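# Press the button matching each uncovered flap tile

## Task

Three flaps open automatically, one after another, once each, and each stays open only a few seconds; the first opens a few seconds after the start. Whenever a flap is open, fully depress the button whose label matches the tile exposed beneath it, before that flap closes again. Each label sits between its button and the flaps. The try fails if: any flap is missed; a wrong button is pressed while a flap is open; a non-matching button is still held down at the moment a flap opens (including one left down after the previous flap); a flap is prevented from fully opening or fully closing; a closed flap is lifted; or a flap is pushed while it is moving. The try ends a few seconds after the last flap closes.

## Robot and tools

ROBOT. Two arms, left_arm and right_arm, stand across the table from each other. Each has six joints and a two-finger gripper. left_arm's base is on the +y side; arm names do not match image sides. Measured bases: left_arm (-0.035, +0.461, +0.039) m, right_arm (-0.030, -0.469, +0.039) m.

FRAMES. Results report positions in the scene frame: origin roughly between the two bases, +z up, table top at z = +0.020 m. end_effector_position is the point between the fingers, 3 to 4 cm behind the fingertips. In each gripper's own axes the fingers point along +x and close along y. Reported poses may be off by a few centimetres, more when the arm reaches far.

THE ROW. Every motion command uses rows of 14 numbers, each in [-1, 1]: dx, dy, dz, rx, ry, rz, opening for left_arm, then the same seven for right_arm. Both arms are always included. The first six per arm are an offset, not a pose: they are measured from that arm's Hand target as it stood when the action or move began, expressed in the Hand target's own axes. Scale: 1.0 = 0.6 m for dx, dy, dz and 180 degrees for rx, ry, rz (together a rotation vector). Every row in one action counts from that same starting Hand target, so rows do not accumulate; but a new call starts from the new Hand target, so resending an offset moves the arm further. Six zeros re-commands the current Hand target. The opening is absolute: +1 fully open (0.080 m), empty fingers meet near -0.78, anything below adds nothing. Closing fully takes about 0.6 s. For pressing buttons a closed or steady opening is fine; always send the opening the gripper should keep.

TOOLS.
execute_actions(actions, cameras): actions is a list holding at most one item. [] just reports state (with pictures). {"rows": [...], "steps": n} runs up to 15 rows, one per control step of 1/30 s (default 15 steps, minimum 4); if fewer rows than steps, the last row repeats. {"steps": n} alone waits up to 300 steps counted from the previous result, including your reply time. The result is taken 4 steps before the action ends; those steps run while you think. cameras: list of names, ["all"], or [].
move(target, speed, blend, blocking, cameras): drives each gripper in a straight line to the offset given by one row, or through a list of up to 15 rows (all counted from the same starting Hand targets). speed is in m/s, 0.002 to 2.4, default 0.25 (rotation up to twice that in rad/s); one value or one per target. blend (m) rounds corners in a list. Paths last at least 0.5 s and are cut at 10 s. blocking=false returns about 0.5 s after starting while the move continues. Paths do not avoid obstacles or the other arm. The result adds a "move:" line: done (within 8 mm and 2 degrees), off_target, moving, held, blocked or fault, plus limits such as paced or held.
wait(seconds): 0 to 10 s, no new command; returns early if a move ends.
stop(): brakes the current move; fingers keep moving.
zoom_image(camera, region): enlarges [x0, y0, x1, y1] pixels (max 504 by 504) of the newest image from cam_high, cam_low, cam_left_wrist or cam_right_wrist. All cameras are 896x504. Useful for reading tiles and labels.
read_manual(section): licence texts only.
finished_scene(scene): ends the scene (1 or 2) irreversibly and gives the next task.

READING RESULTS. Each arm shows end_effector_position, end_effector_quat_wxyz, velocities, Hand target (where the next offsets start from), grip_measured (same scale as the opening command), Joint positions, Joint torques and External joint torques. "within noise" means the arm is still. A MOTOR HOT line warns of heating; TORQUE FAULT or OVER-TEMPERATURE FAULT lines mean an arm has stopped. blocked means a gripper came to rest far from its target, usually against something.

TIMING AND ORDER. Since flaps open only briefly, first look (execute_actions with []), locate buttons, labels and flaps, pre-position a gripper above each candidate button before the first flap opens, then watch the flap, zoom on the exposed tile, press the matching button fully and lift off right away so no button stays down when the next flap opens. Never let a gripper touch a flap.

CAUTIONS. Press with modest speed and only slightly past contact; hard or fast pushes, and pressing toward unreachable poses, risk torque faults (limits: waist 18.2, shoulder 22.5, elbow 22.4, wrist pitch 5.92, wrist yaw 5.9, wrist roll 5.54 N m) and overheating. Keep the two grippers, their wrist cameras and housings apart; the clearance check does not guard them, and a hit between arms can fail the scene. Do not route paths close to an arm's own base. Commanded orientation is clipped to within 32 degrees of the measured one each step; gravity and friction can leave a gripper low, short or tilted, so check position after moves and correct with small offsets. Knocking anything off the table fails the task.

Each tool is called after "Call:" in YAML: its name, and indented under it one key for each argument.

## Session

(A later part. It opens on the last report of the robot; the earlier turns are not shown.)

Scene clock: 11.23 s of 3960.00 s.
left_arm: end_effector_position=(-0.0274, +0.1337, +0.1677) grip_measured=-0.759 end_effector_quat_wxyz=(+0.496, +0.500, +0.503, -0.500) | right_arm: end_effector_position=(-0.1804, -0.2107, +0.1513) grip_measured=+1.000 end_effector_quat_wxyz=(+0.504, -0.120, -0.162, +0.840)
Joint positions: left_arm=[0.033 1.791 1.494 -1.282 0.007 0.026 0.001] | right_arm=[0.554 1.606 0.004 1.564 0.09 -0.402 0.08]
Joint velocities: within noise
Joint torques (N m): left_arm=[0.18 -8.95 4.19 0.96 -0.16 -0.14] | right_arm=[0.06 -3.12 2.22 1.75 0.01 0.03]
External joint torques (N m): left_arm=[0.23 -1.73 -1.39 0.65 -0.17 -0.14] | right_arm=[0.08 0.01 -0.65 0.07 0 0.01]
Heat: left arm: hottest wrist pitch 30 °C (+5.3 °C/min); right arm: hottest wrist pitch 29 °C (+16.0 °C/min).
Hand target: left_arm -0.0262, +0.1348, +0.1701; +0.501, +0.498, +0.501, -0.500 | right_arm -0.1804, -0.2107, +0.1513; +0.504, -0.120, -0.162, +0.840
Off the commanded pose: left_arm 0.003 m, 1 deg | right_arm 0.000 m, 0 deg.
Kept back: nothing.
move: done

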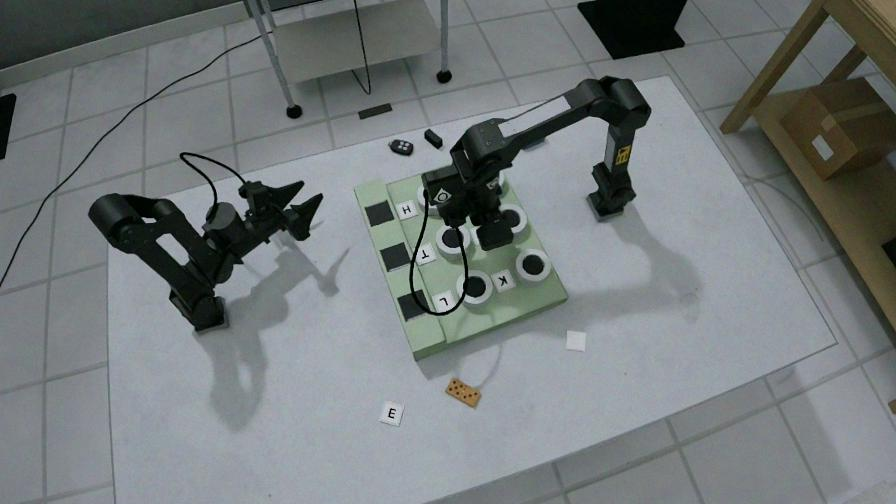

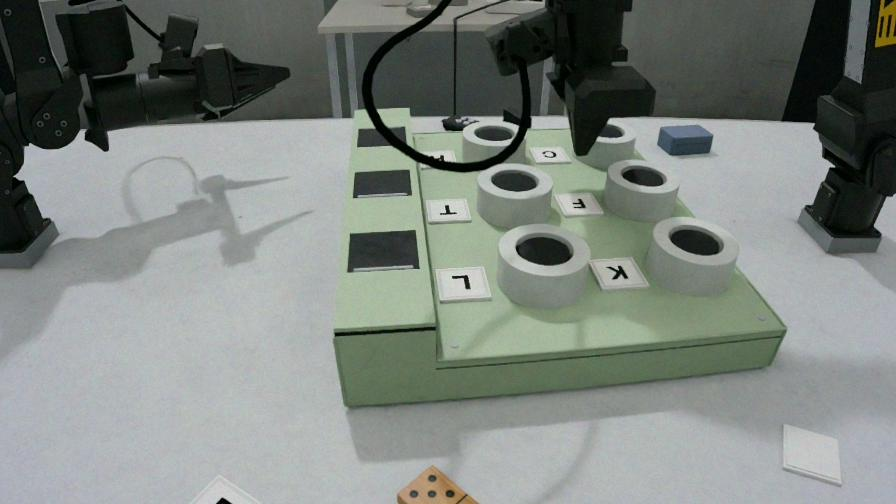

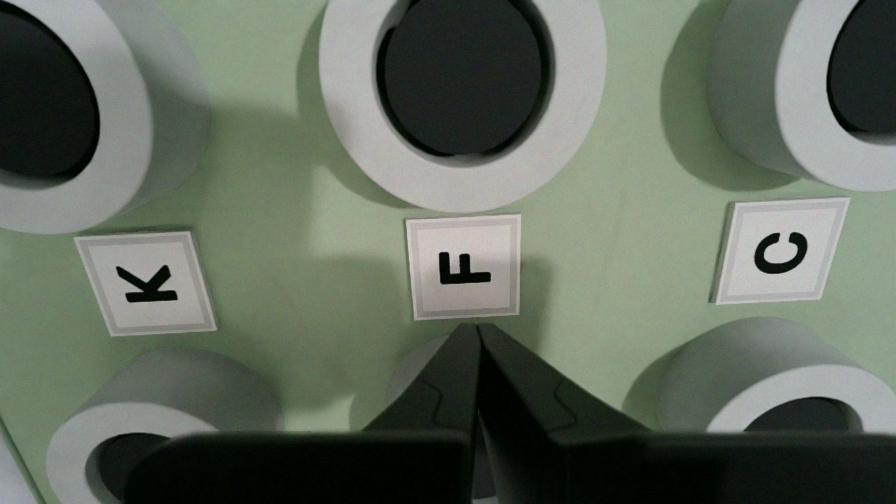

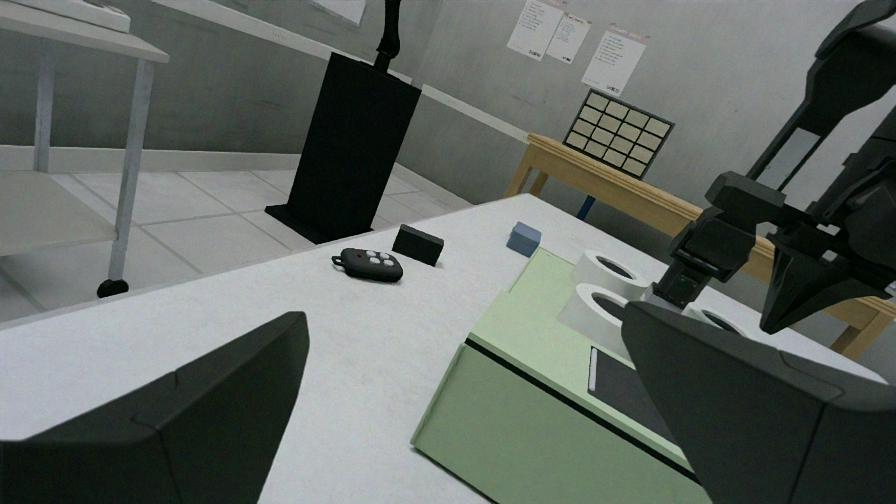

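Call:
wait:
  seconds: 0.3
  cameras: ["cam_high"]

Scene clock: 11.60 s of 3960.00 s.
left_arm: end_effector_position=(-0.0274, +0.1337, +0.1677) grip_measured=-0.759 end_effector_quat_wxyz=(+0.496, +0.500, +0.503, -0.500) | right_arm: end_effector_position=(-0.1804, -0.2107, +0.1513) grip_measured=+1.000 end_effector_quat_wxyz=(+0.504, -0.120, -0.162, +0.840)
Joint positions: left_arm=[0.033 1.791 1.494 -1.281 0.007 0.026 0.001] | right_arm=[0.554 1.606 0.004 1.564 0.09 -0.402 0.08]
Joint velocities: within noise
Joint torques (N m): left_arm=[0.15 -9.02 4.1 0.92 -0.17 -0.15] | right_arm=[0.04 -3.09 2.24 1.77 0.01 0.05]
External joint torques (N m): left_arm=[0.15 -1.78 -1.5 0.6 -0.17 -0.15] | right_arm=[0.06 0.02 -0.62 0.1 0 0.03]
Heat: left arm: hottest wrist pitch 30 °C (+5.2 °C/min); right arm: hottest wrist pitch 29 °C (+15.5 °C/min).
Hand target: left_arm -0.0262, +0.1348, +0.1701; +0.502, +0.498, +0.501, -0.500 | right_arm -0.1804, -0.2107, +0.1513; +0.504, -0.120, -0.162, +0.840
Off the commanded pose: left_arm 0.003 m, 1 deg | right_arm 0.000 m, 0 deg.
Steps of this call (1-11: nothing new was sent). Readings (end_effector_position of left_arm | right_arm):
1: (-0.0274, +0.1337, +0.1677) | (-0.1804, -0.2107, +0.1513)
2: (-0.0274, +0.1337, +0.1677) | (-0.1804, -0.2107, +0.1513)
4: (-0.0274, +0.1337, +0.1677) | (-0.1804, -0.2107, +0.1513)
8: (-0.0274, +0.1337, +0.1677) | (-0.1804, -0.2107, +0.1513)
11: the state above
Images, in order (width x height): cam_high 896x504.

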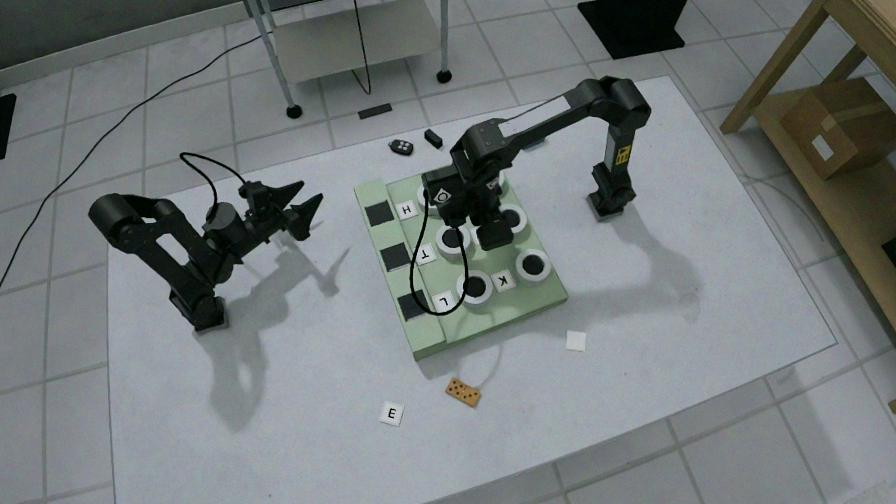

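Call:
wait:
  seconds: 0.5
  cameras: ["cam_high"]

Call:
zoom_image:
  camera: "cam_high"
  region: [350, 180, 470, 320]

Scene clock: 12.20 s of 3960.00 s.
left_arm: end_effector_position=(-0.0274, +0.1337, +0.1677) grip_measured=-0.759 end_effector_quat_wxyz=(+0.496, +0.500, +0.503, -0.500) | right_arm: end_effector_position=(-0.1804, -0.2107, +0.1513) grip_measured=+1.000 end_effector_quat_wxyz=(+0.504, -0.120, -0.162, +0.840)
Joint positions: left_arm=[0.033 1.791 1.494 -1.281 0.007 0.026 0.001] | right_arm=[0.554 1.606 0.004 1.564 0.09 -0.402 0.08]
Joint velocities: within noise
Joint torques (N m): left_arm=[0.19 -9.02 4.08 0.93 -0.15 -0.14] | right_arm=[0.04 -3.14 2.22 1.76 0.01 0.04]
External joint torques (N m): left_arm=[0.18 -1.74 -1.56 0.6 -0.15 -0.14] | right_arm=[0.06 0 -0.66 0.07 0 0.02]
Heat: left arm: hottest wrist pitch 30 °C (+4.9 °C/min); right arm: hottest wrist pitch 29 °C (+14.8 °C/min).
Hand target: left_arm -0.0262, +0.1348, +0.1701; +0.502, +0.498, +0.501, -0.500 | right_arm -0.1804, -0.2107, +0.1513; +0.504, -0.120, -0.162, +0.840
Off the commanded pose: left_arm 0.003 m, 1 deg | right_arm 0.000 m, 0 deg.
Steps of this call (1-18: nothing new was sent). Readings (end_effector_position of left_arm | right_arm):
1: (-0.0274, +0.1337, +0.1677) | (-0.1804, -0.2107, +0.1513)
2: (-0.0274, +0.1337, +0.1677) | (-0.1804, -0.2107, +0.1513)
4: (-0.0274, +0.1337, +0.1677) | (-0.1804, -0.2107, +0.1513)
8: (-0.0274, +0.1337, +0.1677) | (-0.1804, -0.2107, +0.1513)
18: the state above
Images, in order (width x height): cam_high 896x504.

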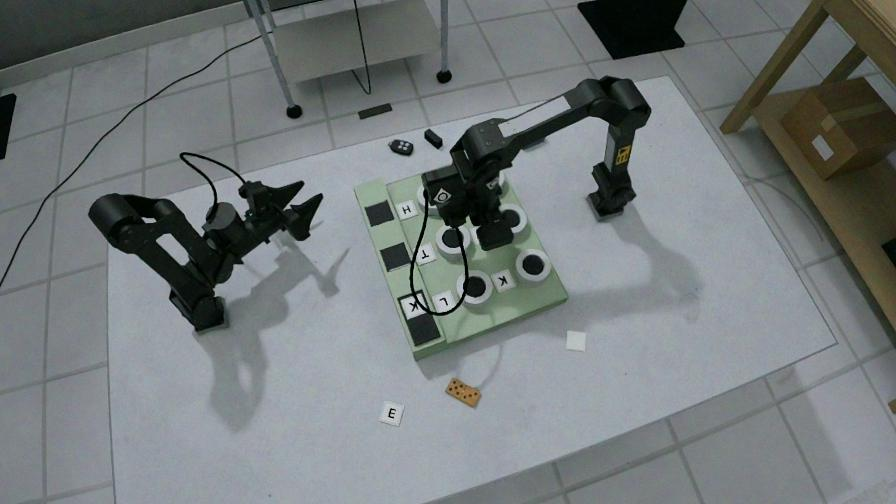

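Scaled by 3.600.

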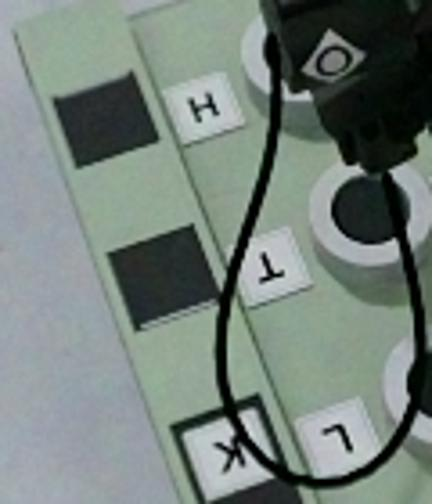

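Call:
move:
  target:
    - [0,0.182,-0.117,0,0,0,-0.85,0,0,0,0,0,0,1]
    - [0.133,0.182,-0.117,0,0,0,-0.85,0,0,0,0,0,0,1]
  speed: [0.35,0.15]

Scene clock: 13.83 s of 3960.00 s.
left_arm: end_effector_position=(+0.0849, +0.1992, +0.1260) grip_measured=-0.759 end_effector_quat_wxyz=(+0.531, +0.485, +0.472, -0.509) | right_arm: end_effector_position=(-0.1804, -0.2107, +0.1513) grip_measured=+1.000 end_effector_quat_wxyz=(+0.504, -0.120, -0.162, +0.840)
Joint positions: left_arm=[0.436 1.589 1.095 -0.988 0.002 0.42 0.001] | right_arm=[0.554 1.606 0.004 1.564 0.09 -0.402 0.08]
Joint velocities: within noise
Joint torques (N m): left_arm=[0.23 2.58 -0.57 3.68 0.06 0.22] | right_arm=[0.07 -3.08 2.24 1.77 0.01 0.05]
External joint torques (N m): left_arm=[0.22 8.34 -6.18 3.2 0.04 0.22] | right_arm=[0.08 0.06 -0.63 0.09 0 0.02]
Heat: left arm: hottest wrist pitch 30 °C (+4.3 °C/min); right arm: hottest wrist pitch 30 °C (+17.3 °C/min).
Hand target: left_arm +0.0824, +0.2054, +0.0899; +0.501, +0.498, +0.501, -0.500 | right_arm -0.1804, -0.2107, +0.1513; +0.504, -0.120, -0.162, +0.840
Off the commanded pose: left_arm 0.037 m, 5 deg | right_arm 0.000 m, 0 deg.
Kept back: nothing.
move: off_target (left_arm)

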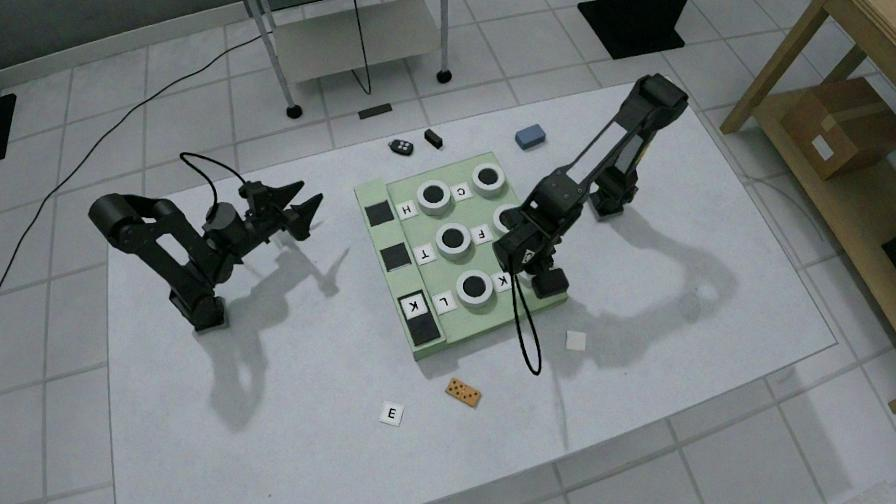

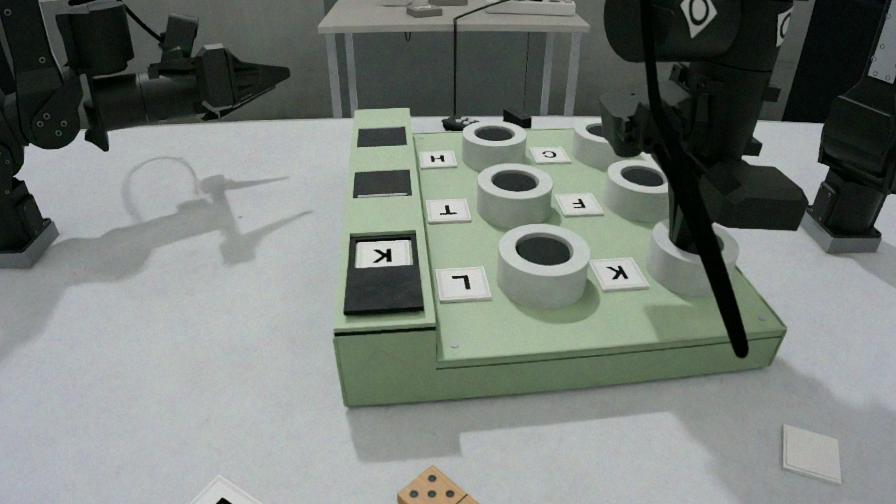

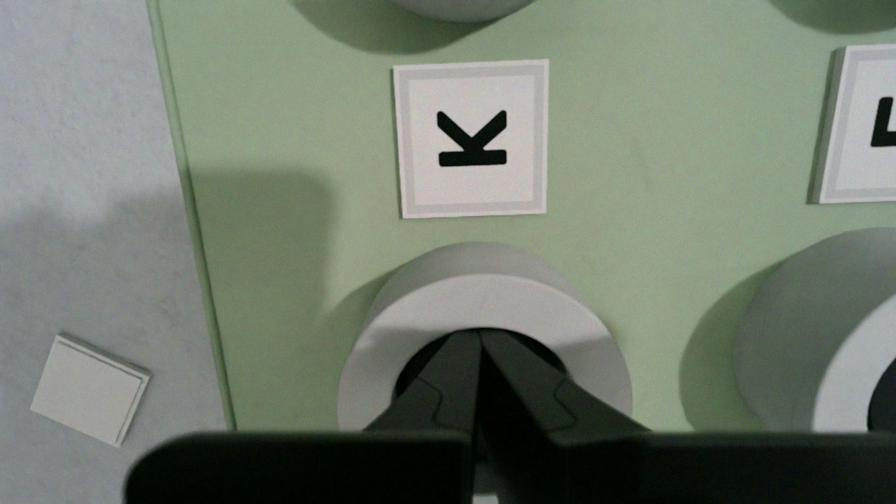

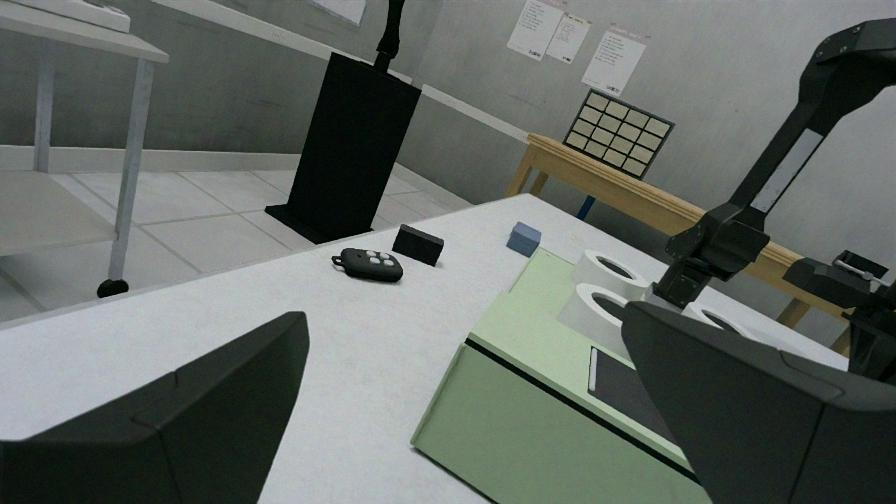

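Pressed and centred. Retreat to centre.

Call:
move:
  target:
    - [-0.133,0,0,0,0,0,-0.85,0,0,0,0,0,0,1]
    - [-0.133,-0.182,0.117,0,0,0,-0.85,0,0,0,0,0,0,1]
  speed: [0.35,0.35]
  blend: [0.015,0]

Call:
wait:
  seconds: 1.2
  cameras: ["cam_high"]

Call:
zoom_image:
  camera: "cam_high"
  region: [350, 180, 470, 320]

Scene clock: 15.20 s of 3960.00 s.
left_arm: end_effector_position=(-0.0271, +0.1368, +0.1703) grip_measured=-0.759 end_effector_quat_wxyz=(+0.500, +0.498, +0.500, -0.502) | right_arm: end_effector_position=(-0.1804, -0.2107, +0.1513) grip_measured=+1.000 end_effector_quat_wxyz=(+0.504, -0.120, -0.162, +0.840)
Joint positions: left_arm=[0.033 1.768 1.477 -1.275 0.004 0.026 0.001] | right_arm=[0.554 1.606 0.004 1.564 0.09 -0.402 0.08]
Joint velocities: within noise
Joint torques (N m): left_arm=[0.23 -6.22 5.73 0.57 -0.09 -0.13] | right_arm=[0.05 -3.1 2.19 1.77 0 0.04]
External joint torques (N m): left_arm=[0.25 0.84 0.12 0.22 -0.1 -0.13] | right_arm=[0.06 0.05 -0.73 0.08 -0.01 0.01]
Heat: left arm: hottest wrist pitch 30 °C (+3.9 °C/min); right arm: hottest wrist pitch 30 °C (+15.8 °C/min).
Hand target: left_arm -0.0263, +0.1348, +0.1700; +0.502, +0.498, +0.501, -0.500 | right_arm -0.1804, -0.2107, +0.1513; +0.504, -0.120, -0.162, +0.840
Off the commanded pose: left_arm 0.002 m, 0 deg | right_arm 0.000 m, 0 deg.
Kept back: nothing.
move: done

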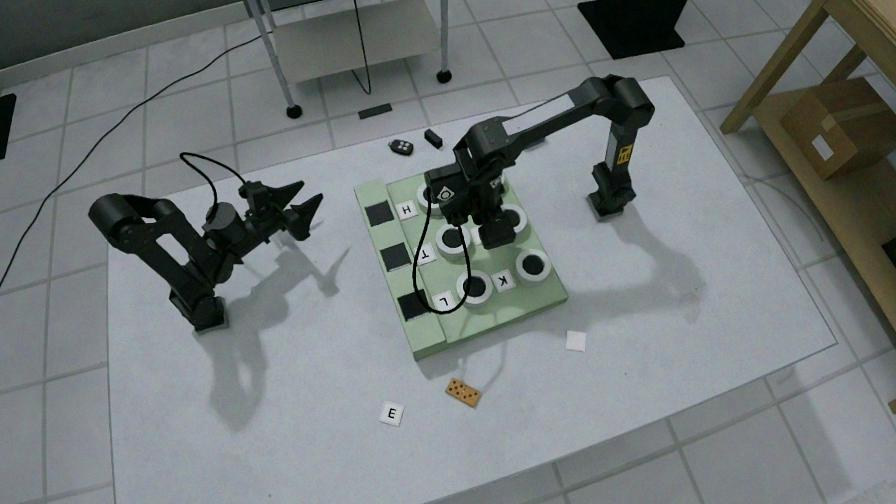

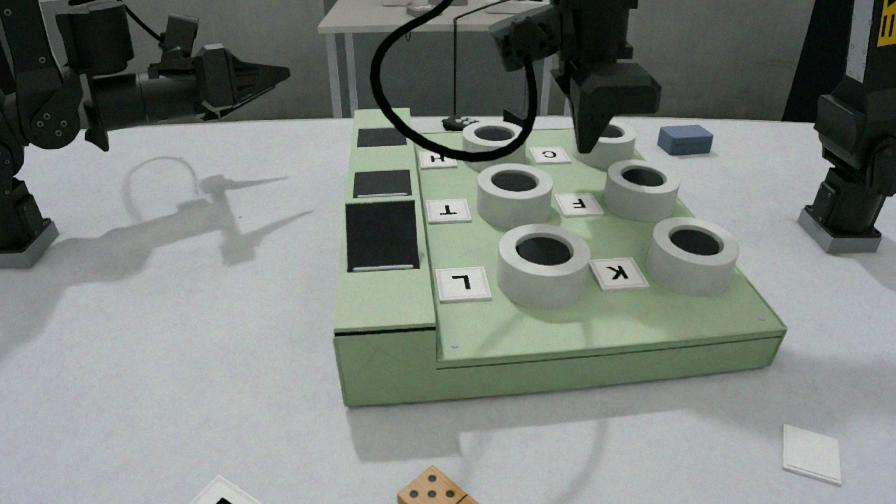

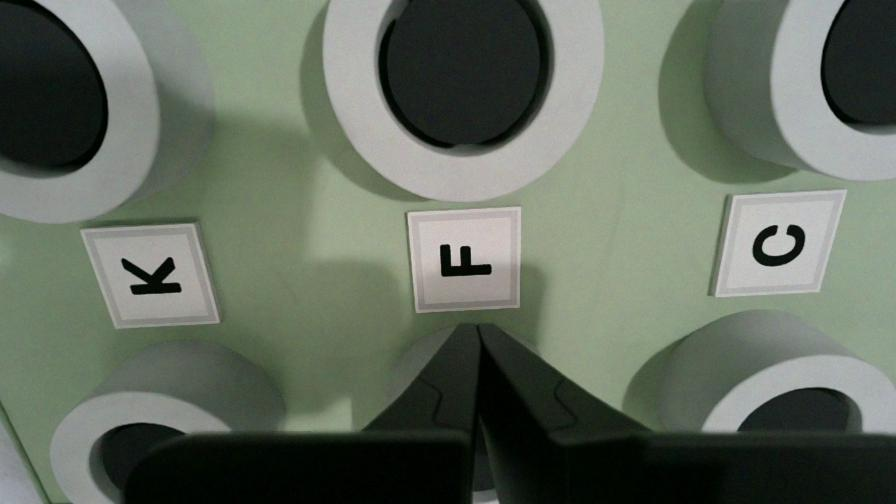

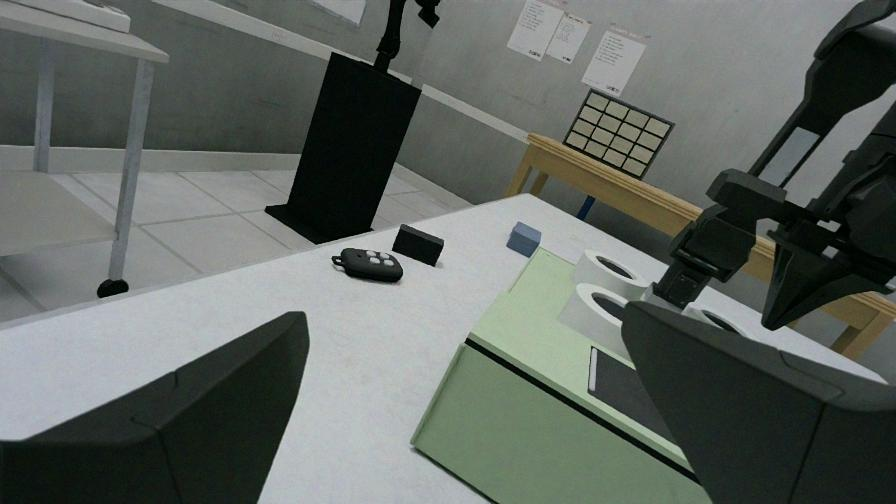

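Scene clock: 16.40 s of 3960.00 s.
left_arm: end_effector_position=(-0.0271, +0.1368, +0.1703) grip_measured=-0.759 end_effector_quat_wxyz=(+0.500, +0.498, +0.500, -0.502) | right_arm: end_effector_position=(-0.1804, -0.2107, +0.1513) grip_measured=+1.000 end_effector_quat_wxyz=(+0.504, -0.120, -0.162, +0.840)
Joint positions: left_arm=[0.033 1.769 1.477 -1.275 0.004 0.026 0.001] | right_arm=[0.554 1.606 0.004 1.564 0.09 -0.402 0.08]
Joint velocities: within noise
Joint torques (N m): left_arm=[0.26 -6.34 5.77 0.55 -0.09 -0.14] | right_arm=[0.03 -3.08 2.21 1.75 0 0.04]
External joint torques (N m): left_arm=[0.27 0.85 0.09 0.2 -0.09 -0.14] | right_arm=[0.04 0.08 -0.69 0.05 -0.01 0.02]
Heat: left arm: hottest wrist pitch 30 °C (+3.7 °C/min); right arm: hottest wrist pitch 30 °C (+14.6 °C/min).
Hand target: left_arm -0.0263, +0.1348, +0.1701; +0.502, +0.498, +0.501, -0.500 | right_arm -0.1804, -0.2107, +0.1513; +0.504, -0.120, -0.162, +0.840
Off the commanded pose: left_arm 0.002 m, 0 deg | right_arm 0.000 m, 0 deg.
Steps of this call (1-36: nothing new was sent). Readings (end_effector_position of left_arm | right_arm):
1: (-0.0271, +0.1368, +0.1703) | (-0.1804, -0.2107, +0.1513)
2: (-0.0271, +0.1368, +0.1704) | (-0.1804, -0.2107, +0.1513)
4: (-0.0271, +0.1368, +0.1703) | (-0.1804, -0.2107, +0.1513)
8: (-0.0271, +0.1368, +0.1703) | (-0.1804, -0.2107, +0.1513)
36: the state above
Images, in order (width x height): cam_high 896x504.

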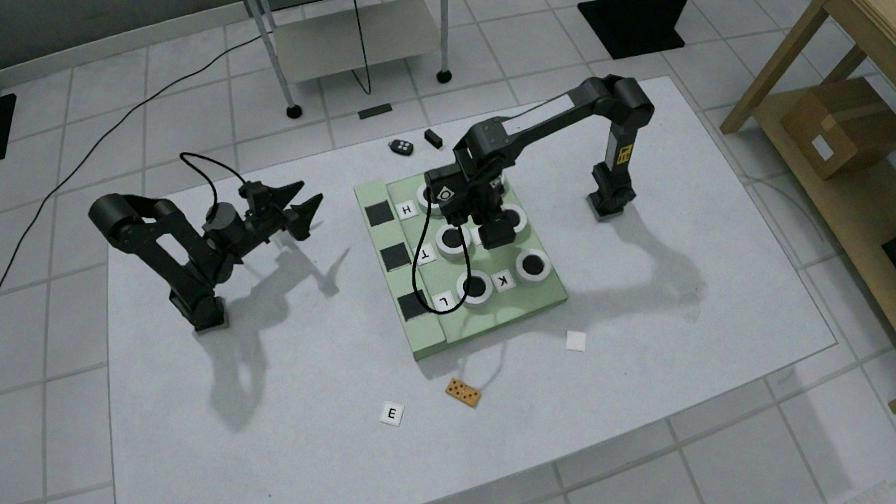

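Scaled by 3.600.

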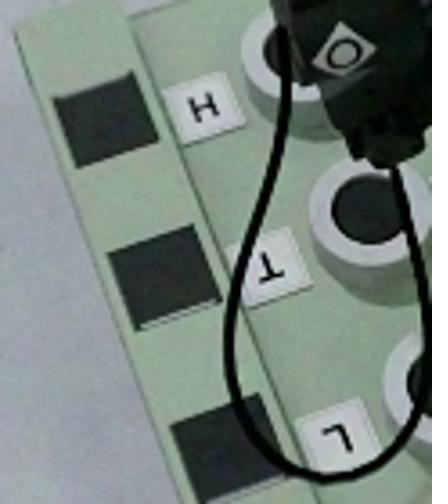

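Call:
wait:
  seconds: 0.7
  cameras: ["cam_high"]

Call:
zoom_image:
  camera: "cam_high"
  region: [350, 180, 470, 320]

Scene clock: 17.17 s of 3960.00 s.
left_arm: end_effector_position=(-0.0271, +0.1368, +0.1703) grip_measured=-0.759 end_effector_quat_wxyz=(+0.500, +0.498, +0.500, -0.502) | right_arm: end_effector_position=(-0.1804, -0.2107, +0.1513) grip_measured=+1.000 end_effector_quat_wxyz=(+0.504, -0.120, -0.162, +0.840)
Joint positions: left_arm=[0.033 1.769 1.477 -1.275 0.004 0.026 0.001] | right_arm=[0.554 1.606 0.004 1.564 0.09 -0.402 0.08]
Joint velocities: within noise
Joint torques (N m): left_arm=[0.2 -6.41 5.71 0.56 -0.09 -0.14] | right_arm=[0.03 -3.11 2.19 1.77 0.01 0.04]
External joint torques (N m): left_arm=[0.2 0.74 0.09 0.23 -0.09 -0.14] | right_arm=[0.05 0.07 -0.69 0.07 0 0.02]
Heat: left arm: hottest wrist pitch 30 °C (+3.5 °C/min); right arm: hottest wrist pitch 30 °C (+14.0 °C/min).
Hand target: left_arm -0.0263, +0.1348, +0.1701; +0.502, +0.498, +0.501, -0.500 | right_arm -0.1804, -0.2107, +0.1513; +0.504, -0.120, -0.162, +0.840
Off the commanded pose: left_arm 0.002 m, 0 deg | right_arm 0.000 m, 0 deg.
Steps of this call (1-23: nothing new was sent). Readings (end_effector_position of left_arm | right_arm):
1: (-0.0271, +0.1368, +0.1703) | (-0.1804, -0.2107, +0.1513)
2: (-0.0271, +0.1368, +0.1703) | (-0.1804, -0.2107, +0.1513)
4: (-0.0271, +0.1368, +0.1703) | (-0.1804, -0.2107, +0.1513)
8: (-0.0271, +0.1368, +0.1703) | (-0.1804, -0.2107, +0.1513)
23: the state above
Images, in order (width x height): cam_high 896x504.

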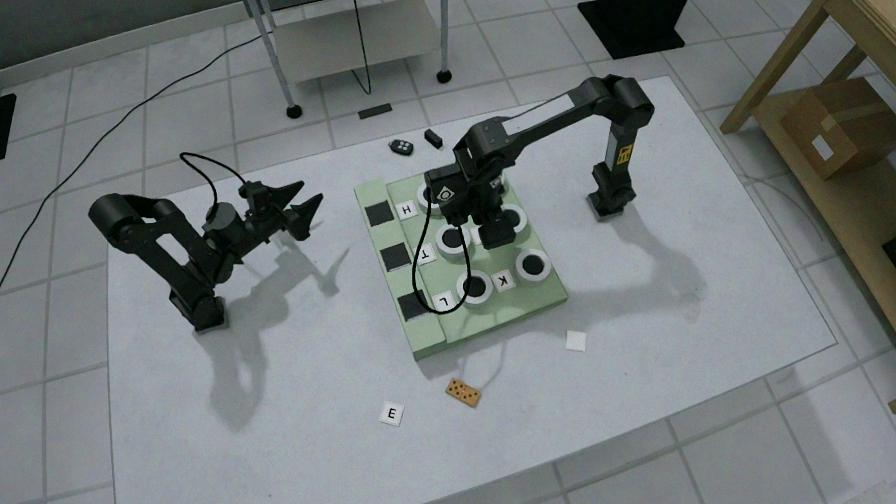

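Scaled by 3.600.

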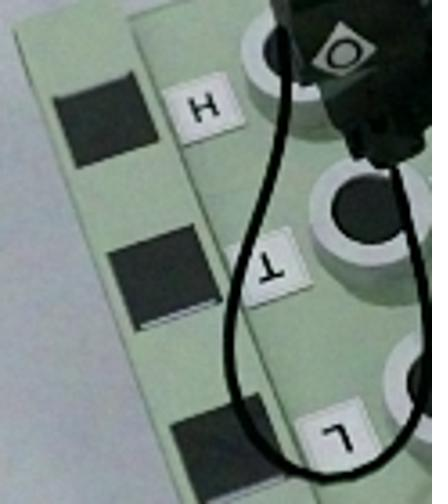

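Call:
wait:
  seconds: 0.6
  cameras: ["cam_high","cam_low"]

Call:
zoom_image:
  camera: "cam_high"
  region: [350, 180, 470, 320]

Scene clock: 17.87 s of 3960.00 s.
left_arm: end_effector_position=(-0.0271, +0.1368, +0.1703) grip_measured=-0.759 end_effector_quat_wxyz=(+0.500, +0.498, +0.500, -0.502) | right_arm: end_effector_position=(-0.1804, -0.2107, +0.1513) grip_measured=+1.000 end_effector_quat_wxyz=(+0.504, -0.120, -0.162, +0.840)
Joint positions: left_arm=[0.033 1.769 1.477 -1.275 0.004 0.026 0.001] | right_arm=[0.554 1.606 0.004 1.564 0.09 -0.402 0.08]
Joint velocities: within noise
Joint torques (N m): left_arm=[0.17 -6.38 5.74 0.55 -0.1 -0.15] | right_arm=[0.03 -3.1 2.22 1.76 0.01 0.04]
External joint torques (N m): left_arm=[0.13 0.72 0.14 0.22 -0.1 -0.15] | right_arm=[0.03 0.06 -0.67 0.07 0 0.02]
Heat: left arm: hottest wrist pitch 30 °C (+3.4 °C/min); right arm: hottest wrist pitch 30 °C (+13.4 °C/min).
Hand target: left_arm -0.0263, +0.1348, +0.1701; +0.502, +0.498, +0.501, -0.500 | right_arm -0.1804, -0.2107, +0.1513; +0.504, -0.120, -0.162, +0.840
Off the commanded pose: left_arm 0.002 m, 0 deg | right_arm 0.000 m, 0 deg.
Steps of this call (1-21: nothing new was sent). Readings (end_effector_position of left_arm | right_arm):
1: (-0.0271, +0.1368, +0.1703) | (-0.1804, -0.2107, +0.1513)
2: (-0.0271, +0.1368, +0.1703) | (-0.1804, -0.2107, +0.1513)
4: (-0.0271, +0.1368, +0.1703) | (-0.1804, -0.2107, +0.1513)
8: (-0.0271, +0.1368, +0.1703) | (-0.1804, -0.2107, +0.1513)
21: the state above
Images, in order (width x height): cam_high 896x504, cam_low 896x504.

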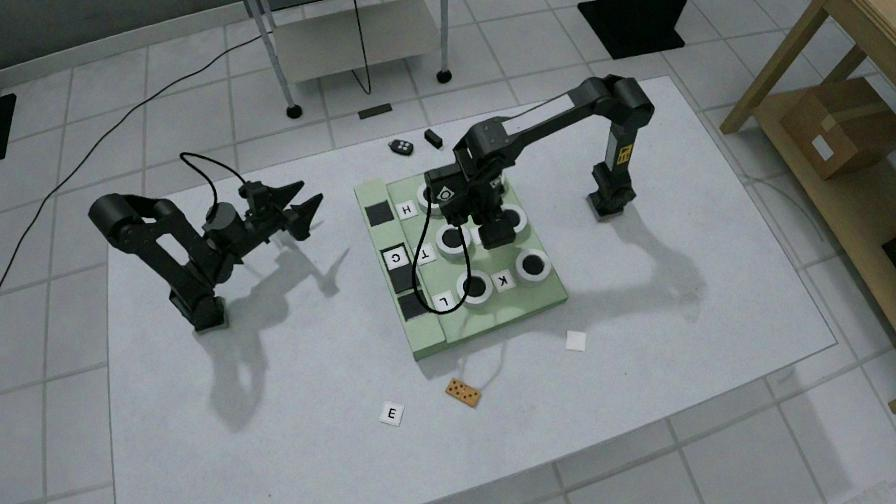

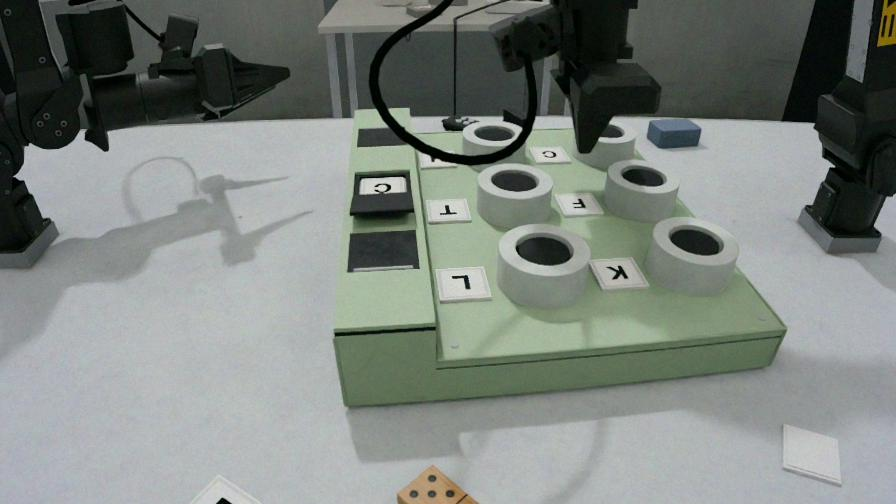

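Scaled by 3.600.

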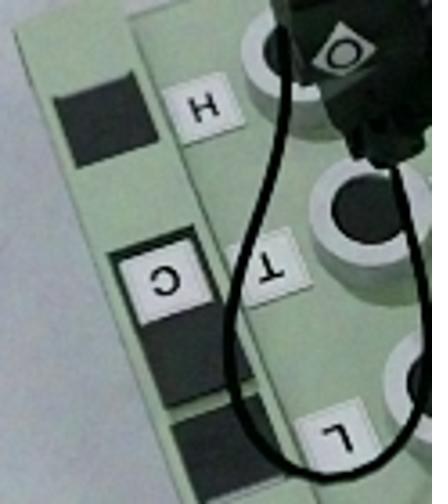

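Call:
move:
  target:
    - [0,-0.191,-0.1,0,0,0,-0.85,0,0,0,0,0,0,1]
    - [0.133,-0.191,-0.1,0,0,0,-0.85,0,0,0,0,0,0,1]
  speed: [0.35,0.15]

Scene clock: 19.47 s of 3960.00 s.
left_arm: end_effector_position=(-0.1446, +0.1850, +0.1259) grip_measured=-0.759 end_effector_quat_wxyz=(+0.513, +0.467, +0.487, -0.531) | right_arm: end_effector_position=(-0.1804, -0.2107, +0.1513) grip_measured=+1.000 end_effector_quat_wxyz=(+0.504, -0.120, -0.162, +0.840)
Joint positions: left_arm=[-0.37 1.616 1.122 -0.978 0.002 -0.38 0.001] | right_arm=[0.554 1.606 0.004 1.564 0.09 -0.402 0.08]
Joint velocities: within noise
Joint torques (N m): left_arm=[-0.07 1.73 -0.48 2.85 -0.06 -0.16] | right_arm=[0.04 -3.11 2.28 1.76 -0.01 0.04]
External joint torques (N m): left_arm=[-0.07 7.65 -6.06 2.35 -0.04 -0.16] | right_arm=[0.03 0.07 -0.62 0.05 -0.01 0.01]
Heat: left arm: hottest wrist pitch 30 °C (+3.1 °C/min); right arm: hottest wrist pitch 31 °C (+15.4 °C/min).
Hand target: left_arm -0.1413, +0.1941, +0.0903; +0.501, +0.498, +0.501, -0.500 | right_arm -0.1804, -0.2107, +0.1513; +0.504, -0.120, -0.162, +0.840
Off the commanded pose: left_arm 0.037 m, 5 deg | right_arm 0.000 m, 0 deg.
Kept back: nothing.
move: off_target (left_arm)

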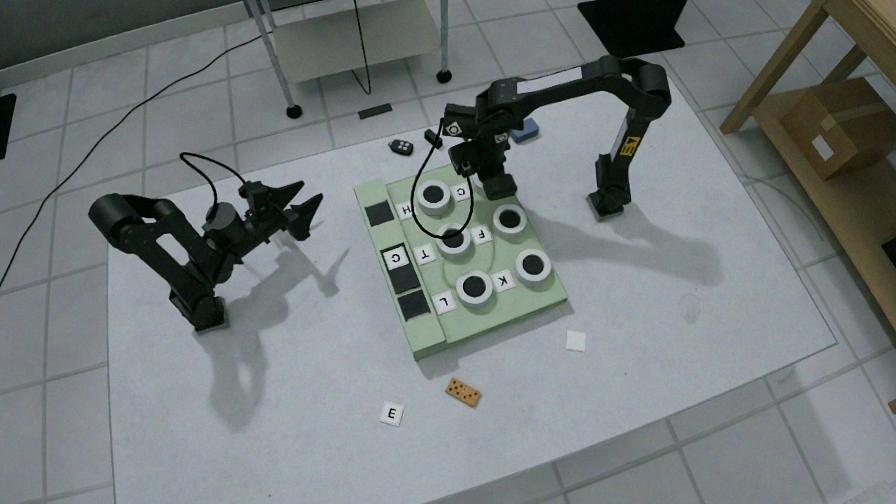

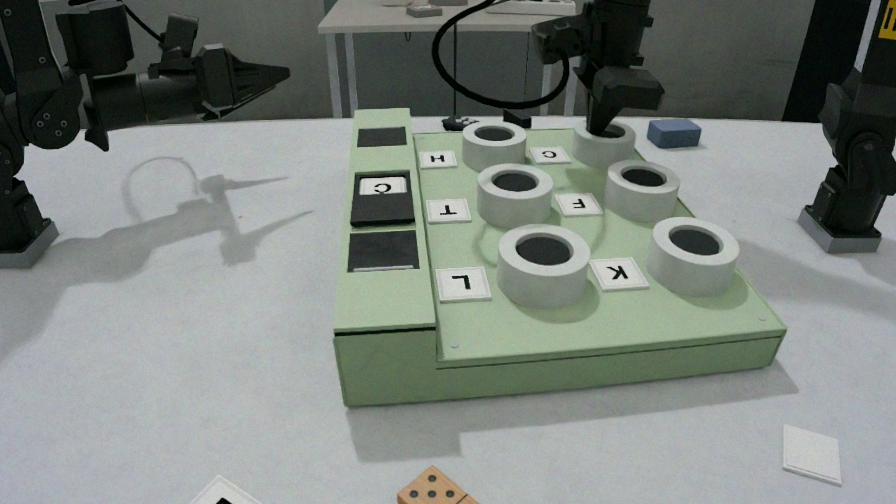

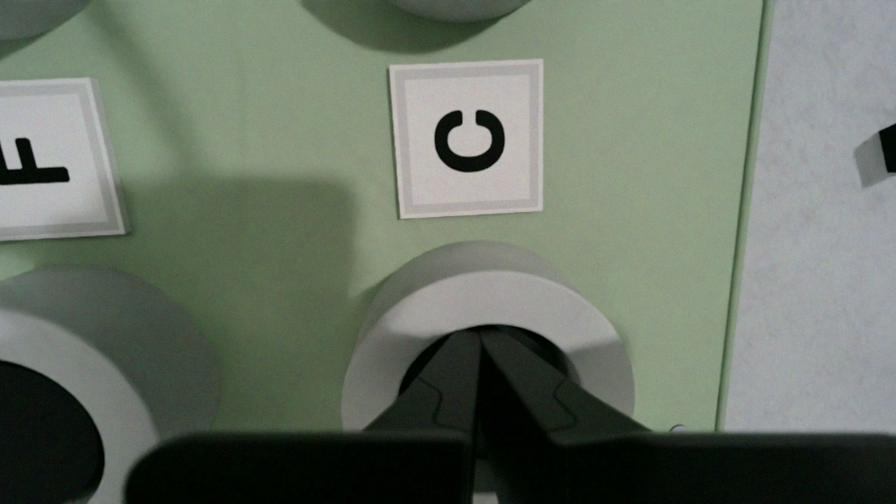

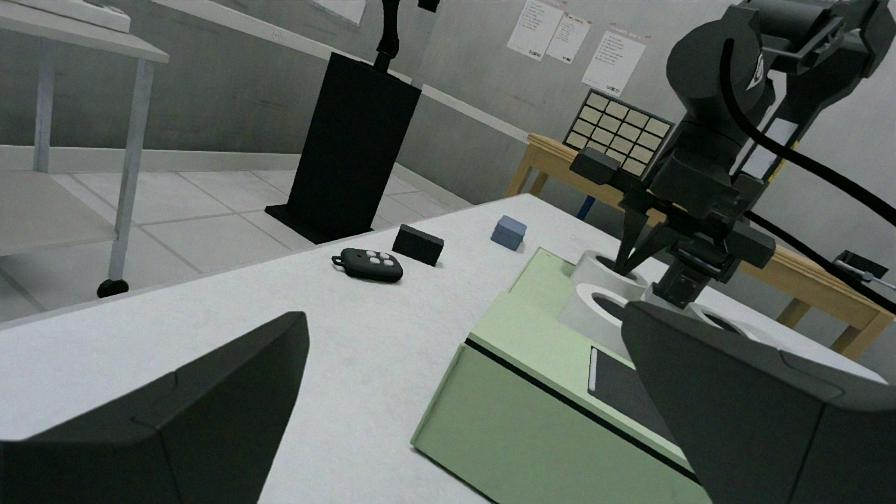

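Call:
move:
  target: [-0.19,0,0,0,0,0,-0.85,0,0,0,0,0,0,1]
  speed: 0.25
  cameras: []

Call:
wait:
  seconds: 7
  cameras: ["cam_low"]

Scene clock: 20.63 s of 3960.00 s.
left_arm: end_effector_position=(-0.1403, +0.1959, +0.2033) grip_measured=-0.759 end_effector_quat_wxyz=(+0.500, +0.498, +0.501, -0.500) | right_arm: end_effector_position=(-0.1804, -0.2107, +0.1513) grip_measured=+1.000 end_effector_quat_wxyz=(+0.504, -0.120, -0.162, +0.840)
Joint positions: left_arm=[-0.37 1.622 1.442 -1.389 0.002 -0.38 0.001] | right_arm=[0.554 1.606 0.004 1.564 0.09 -0.402 0.08]
Joint velocities: within noise
Joint torques (N m): left_arm=[0.05 -5.51 5.76 0.52 -0.05 -0.15] | right_arm=[0.04 -3.13 2.21 1.76 0.01 0.03]
External joint torques (N m): left_arm=[0.09 0.44 0.17 0.18 -0.04 -0.15] | right_arm=[0.03 0.01 -0.68 0.07 0.01 0.01]
Heat: left arm: hottest wrist pitch 30 °C (+2.9 °C/min); right arm: hottest wrist pitch 31 °C (+14.5 °C/min).
Hand target: left_arm -0.1411, +0.1943, +0.2044; +0.502, +0.498, +0.501, -0.500 | right_arm -0.1804, -0.2107, +0.1513; +0.504, -0.120, -0.162, +0.840
Off the commanded pose: left_arm 0.002 m, 0 deg | right_arm 0.000 m, 0 deg.
Kept back: nothing.
move: done
No camera images: "cameras" was empty.

Scene clock: 23.87 s of 3960.00 s.
left_arm: end_effector_position=(-0.1403, +0.1960, +0.2034) grip_measured=-0.759 end_effector_quat_wxyz=(+0.500, +0.499, +0.501, -0.500) | right_arm: end_effector_position=(-0.1804, -0.2107, +0.1513) grip_measured=+1.000 end_effector_quat_wxyz=(+0.504, -0.120, -0.162, +0.840)
Joint positions: left_arm=[-0.37 1.622 1.443 -1.39 0.002 -0.38 0.001] | right_arm=[0.554 1.606 0.004 1.564 0.09 -0.402 0.08]
Joint velocities: within noise
Joint torques (N m): no reading
External joint torques (N m): no reading
Steps of this call (1-97: nothing new was sent). Readings (end_effector_position of left_arm | right_arm):
1: (-0.1403, +0.1959, +0.2033) | (-0.1804, -0.2107, +0.1513)
2: (-0.1403, +0.1959, +0.2034) | (-0.1804, -0.2107, +0.1513)
4: (-0.1403, +0.1959, +0.2034) | (-0.1804, -0.2107, +0.1513)
8: (-0.1403, +0.1960, +0.2034) | (-0.1804, -0.2107, +0.1513)
97: (-0.1403, +0.1960, +0.2034) | (-0.1804, -0.2107, +0.1513)
Images, in order (width x height): cam_low 896x504.
The task's run has ended: the event that ends the task has happened.

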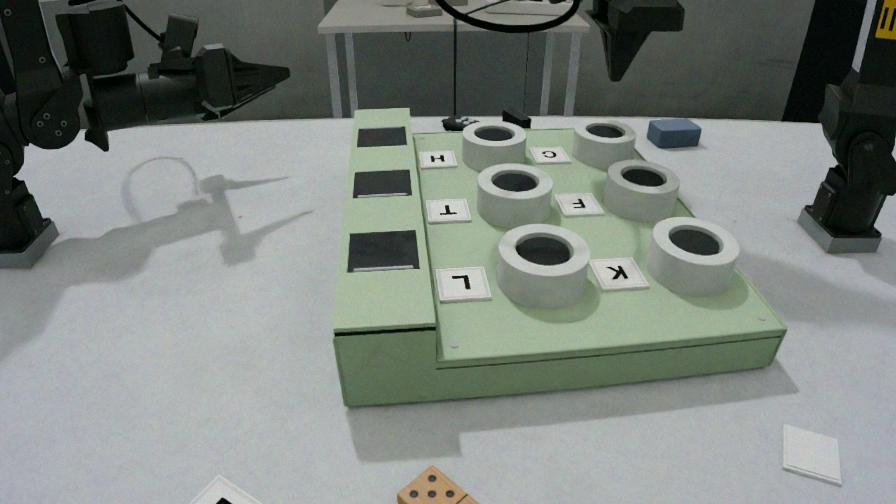

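Call:
finished_scene:
  scene: 2

The scene is finished: the task was done.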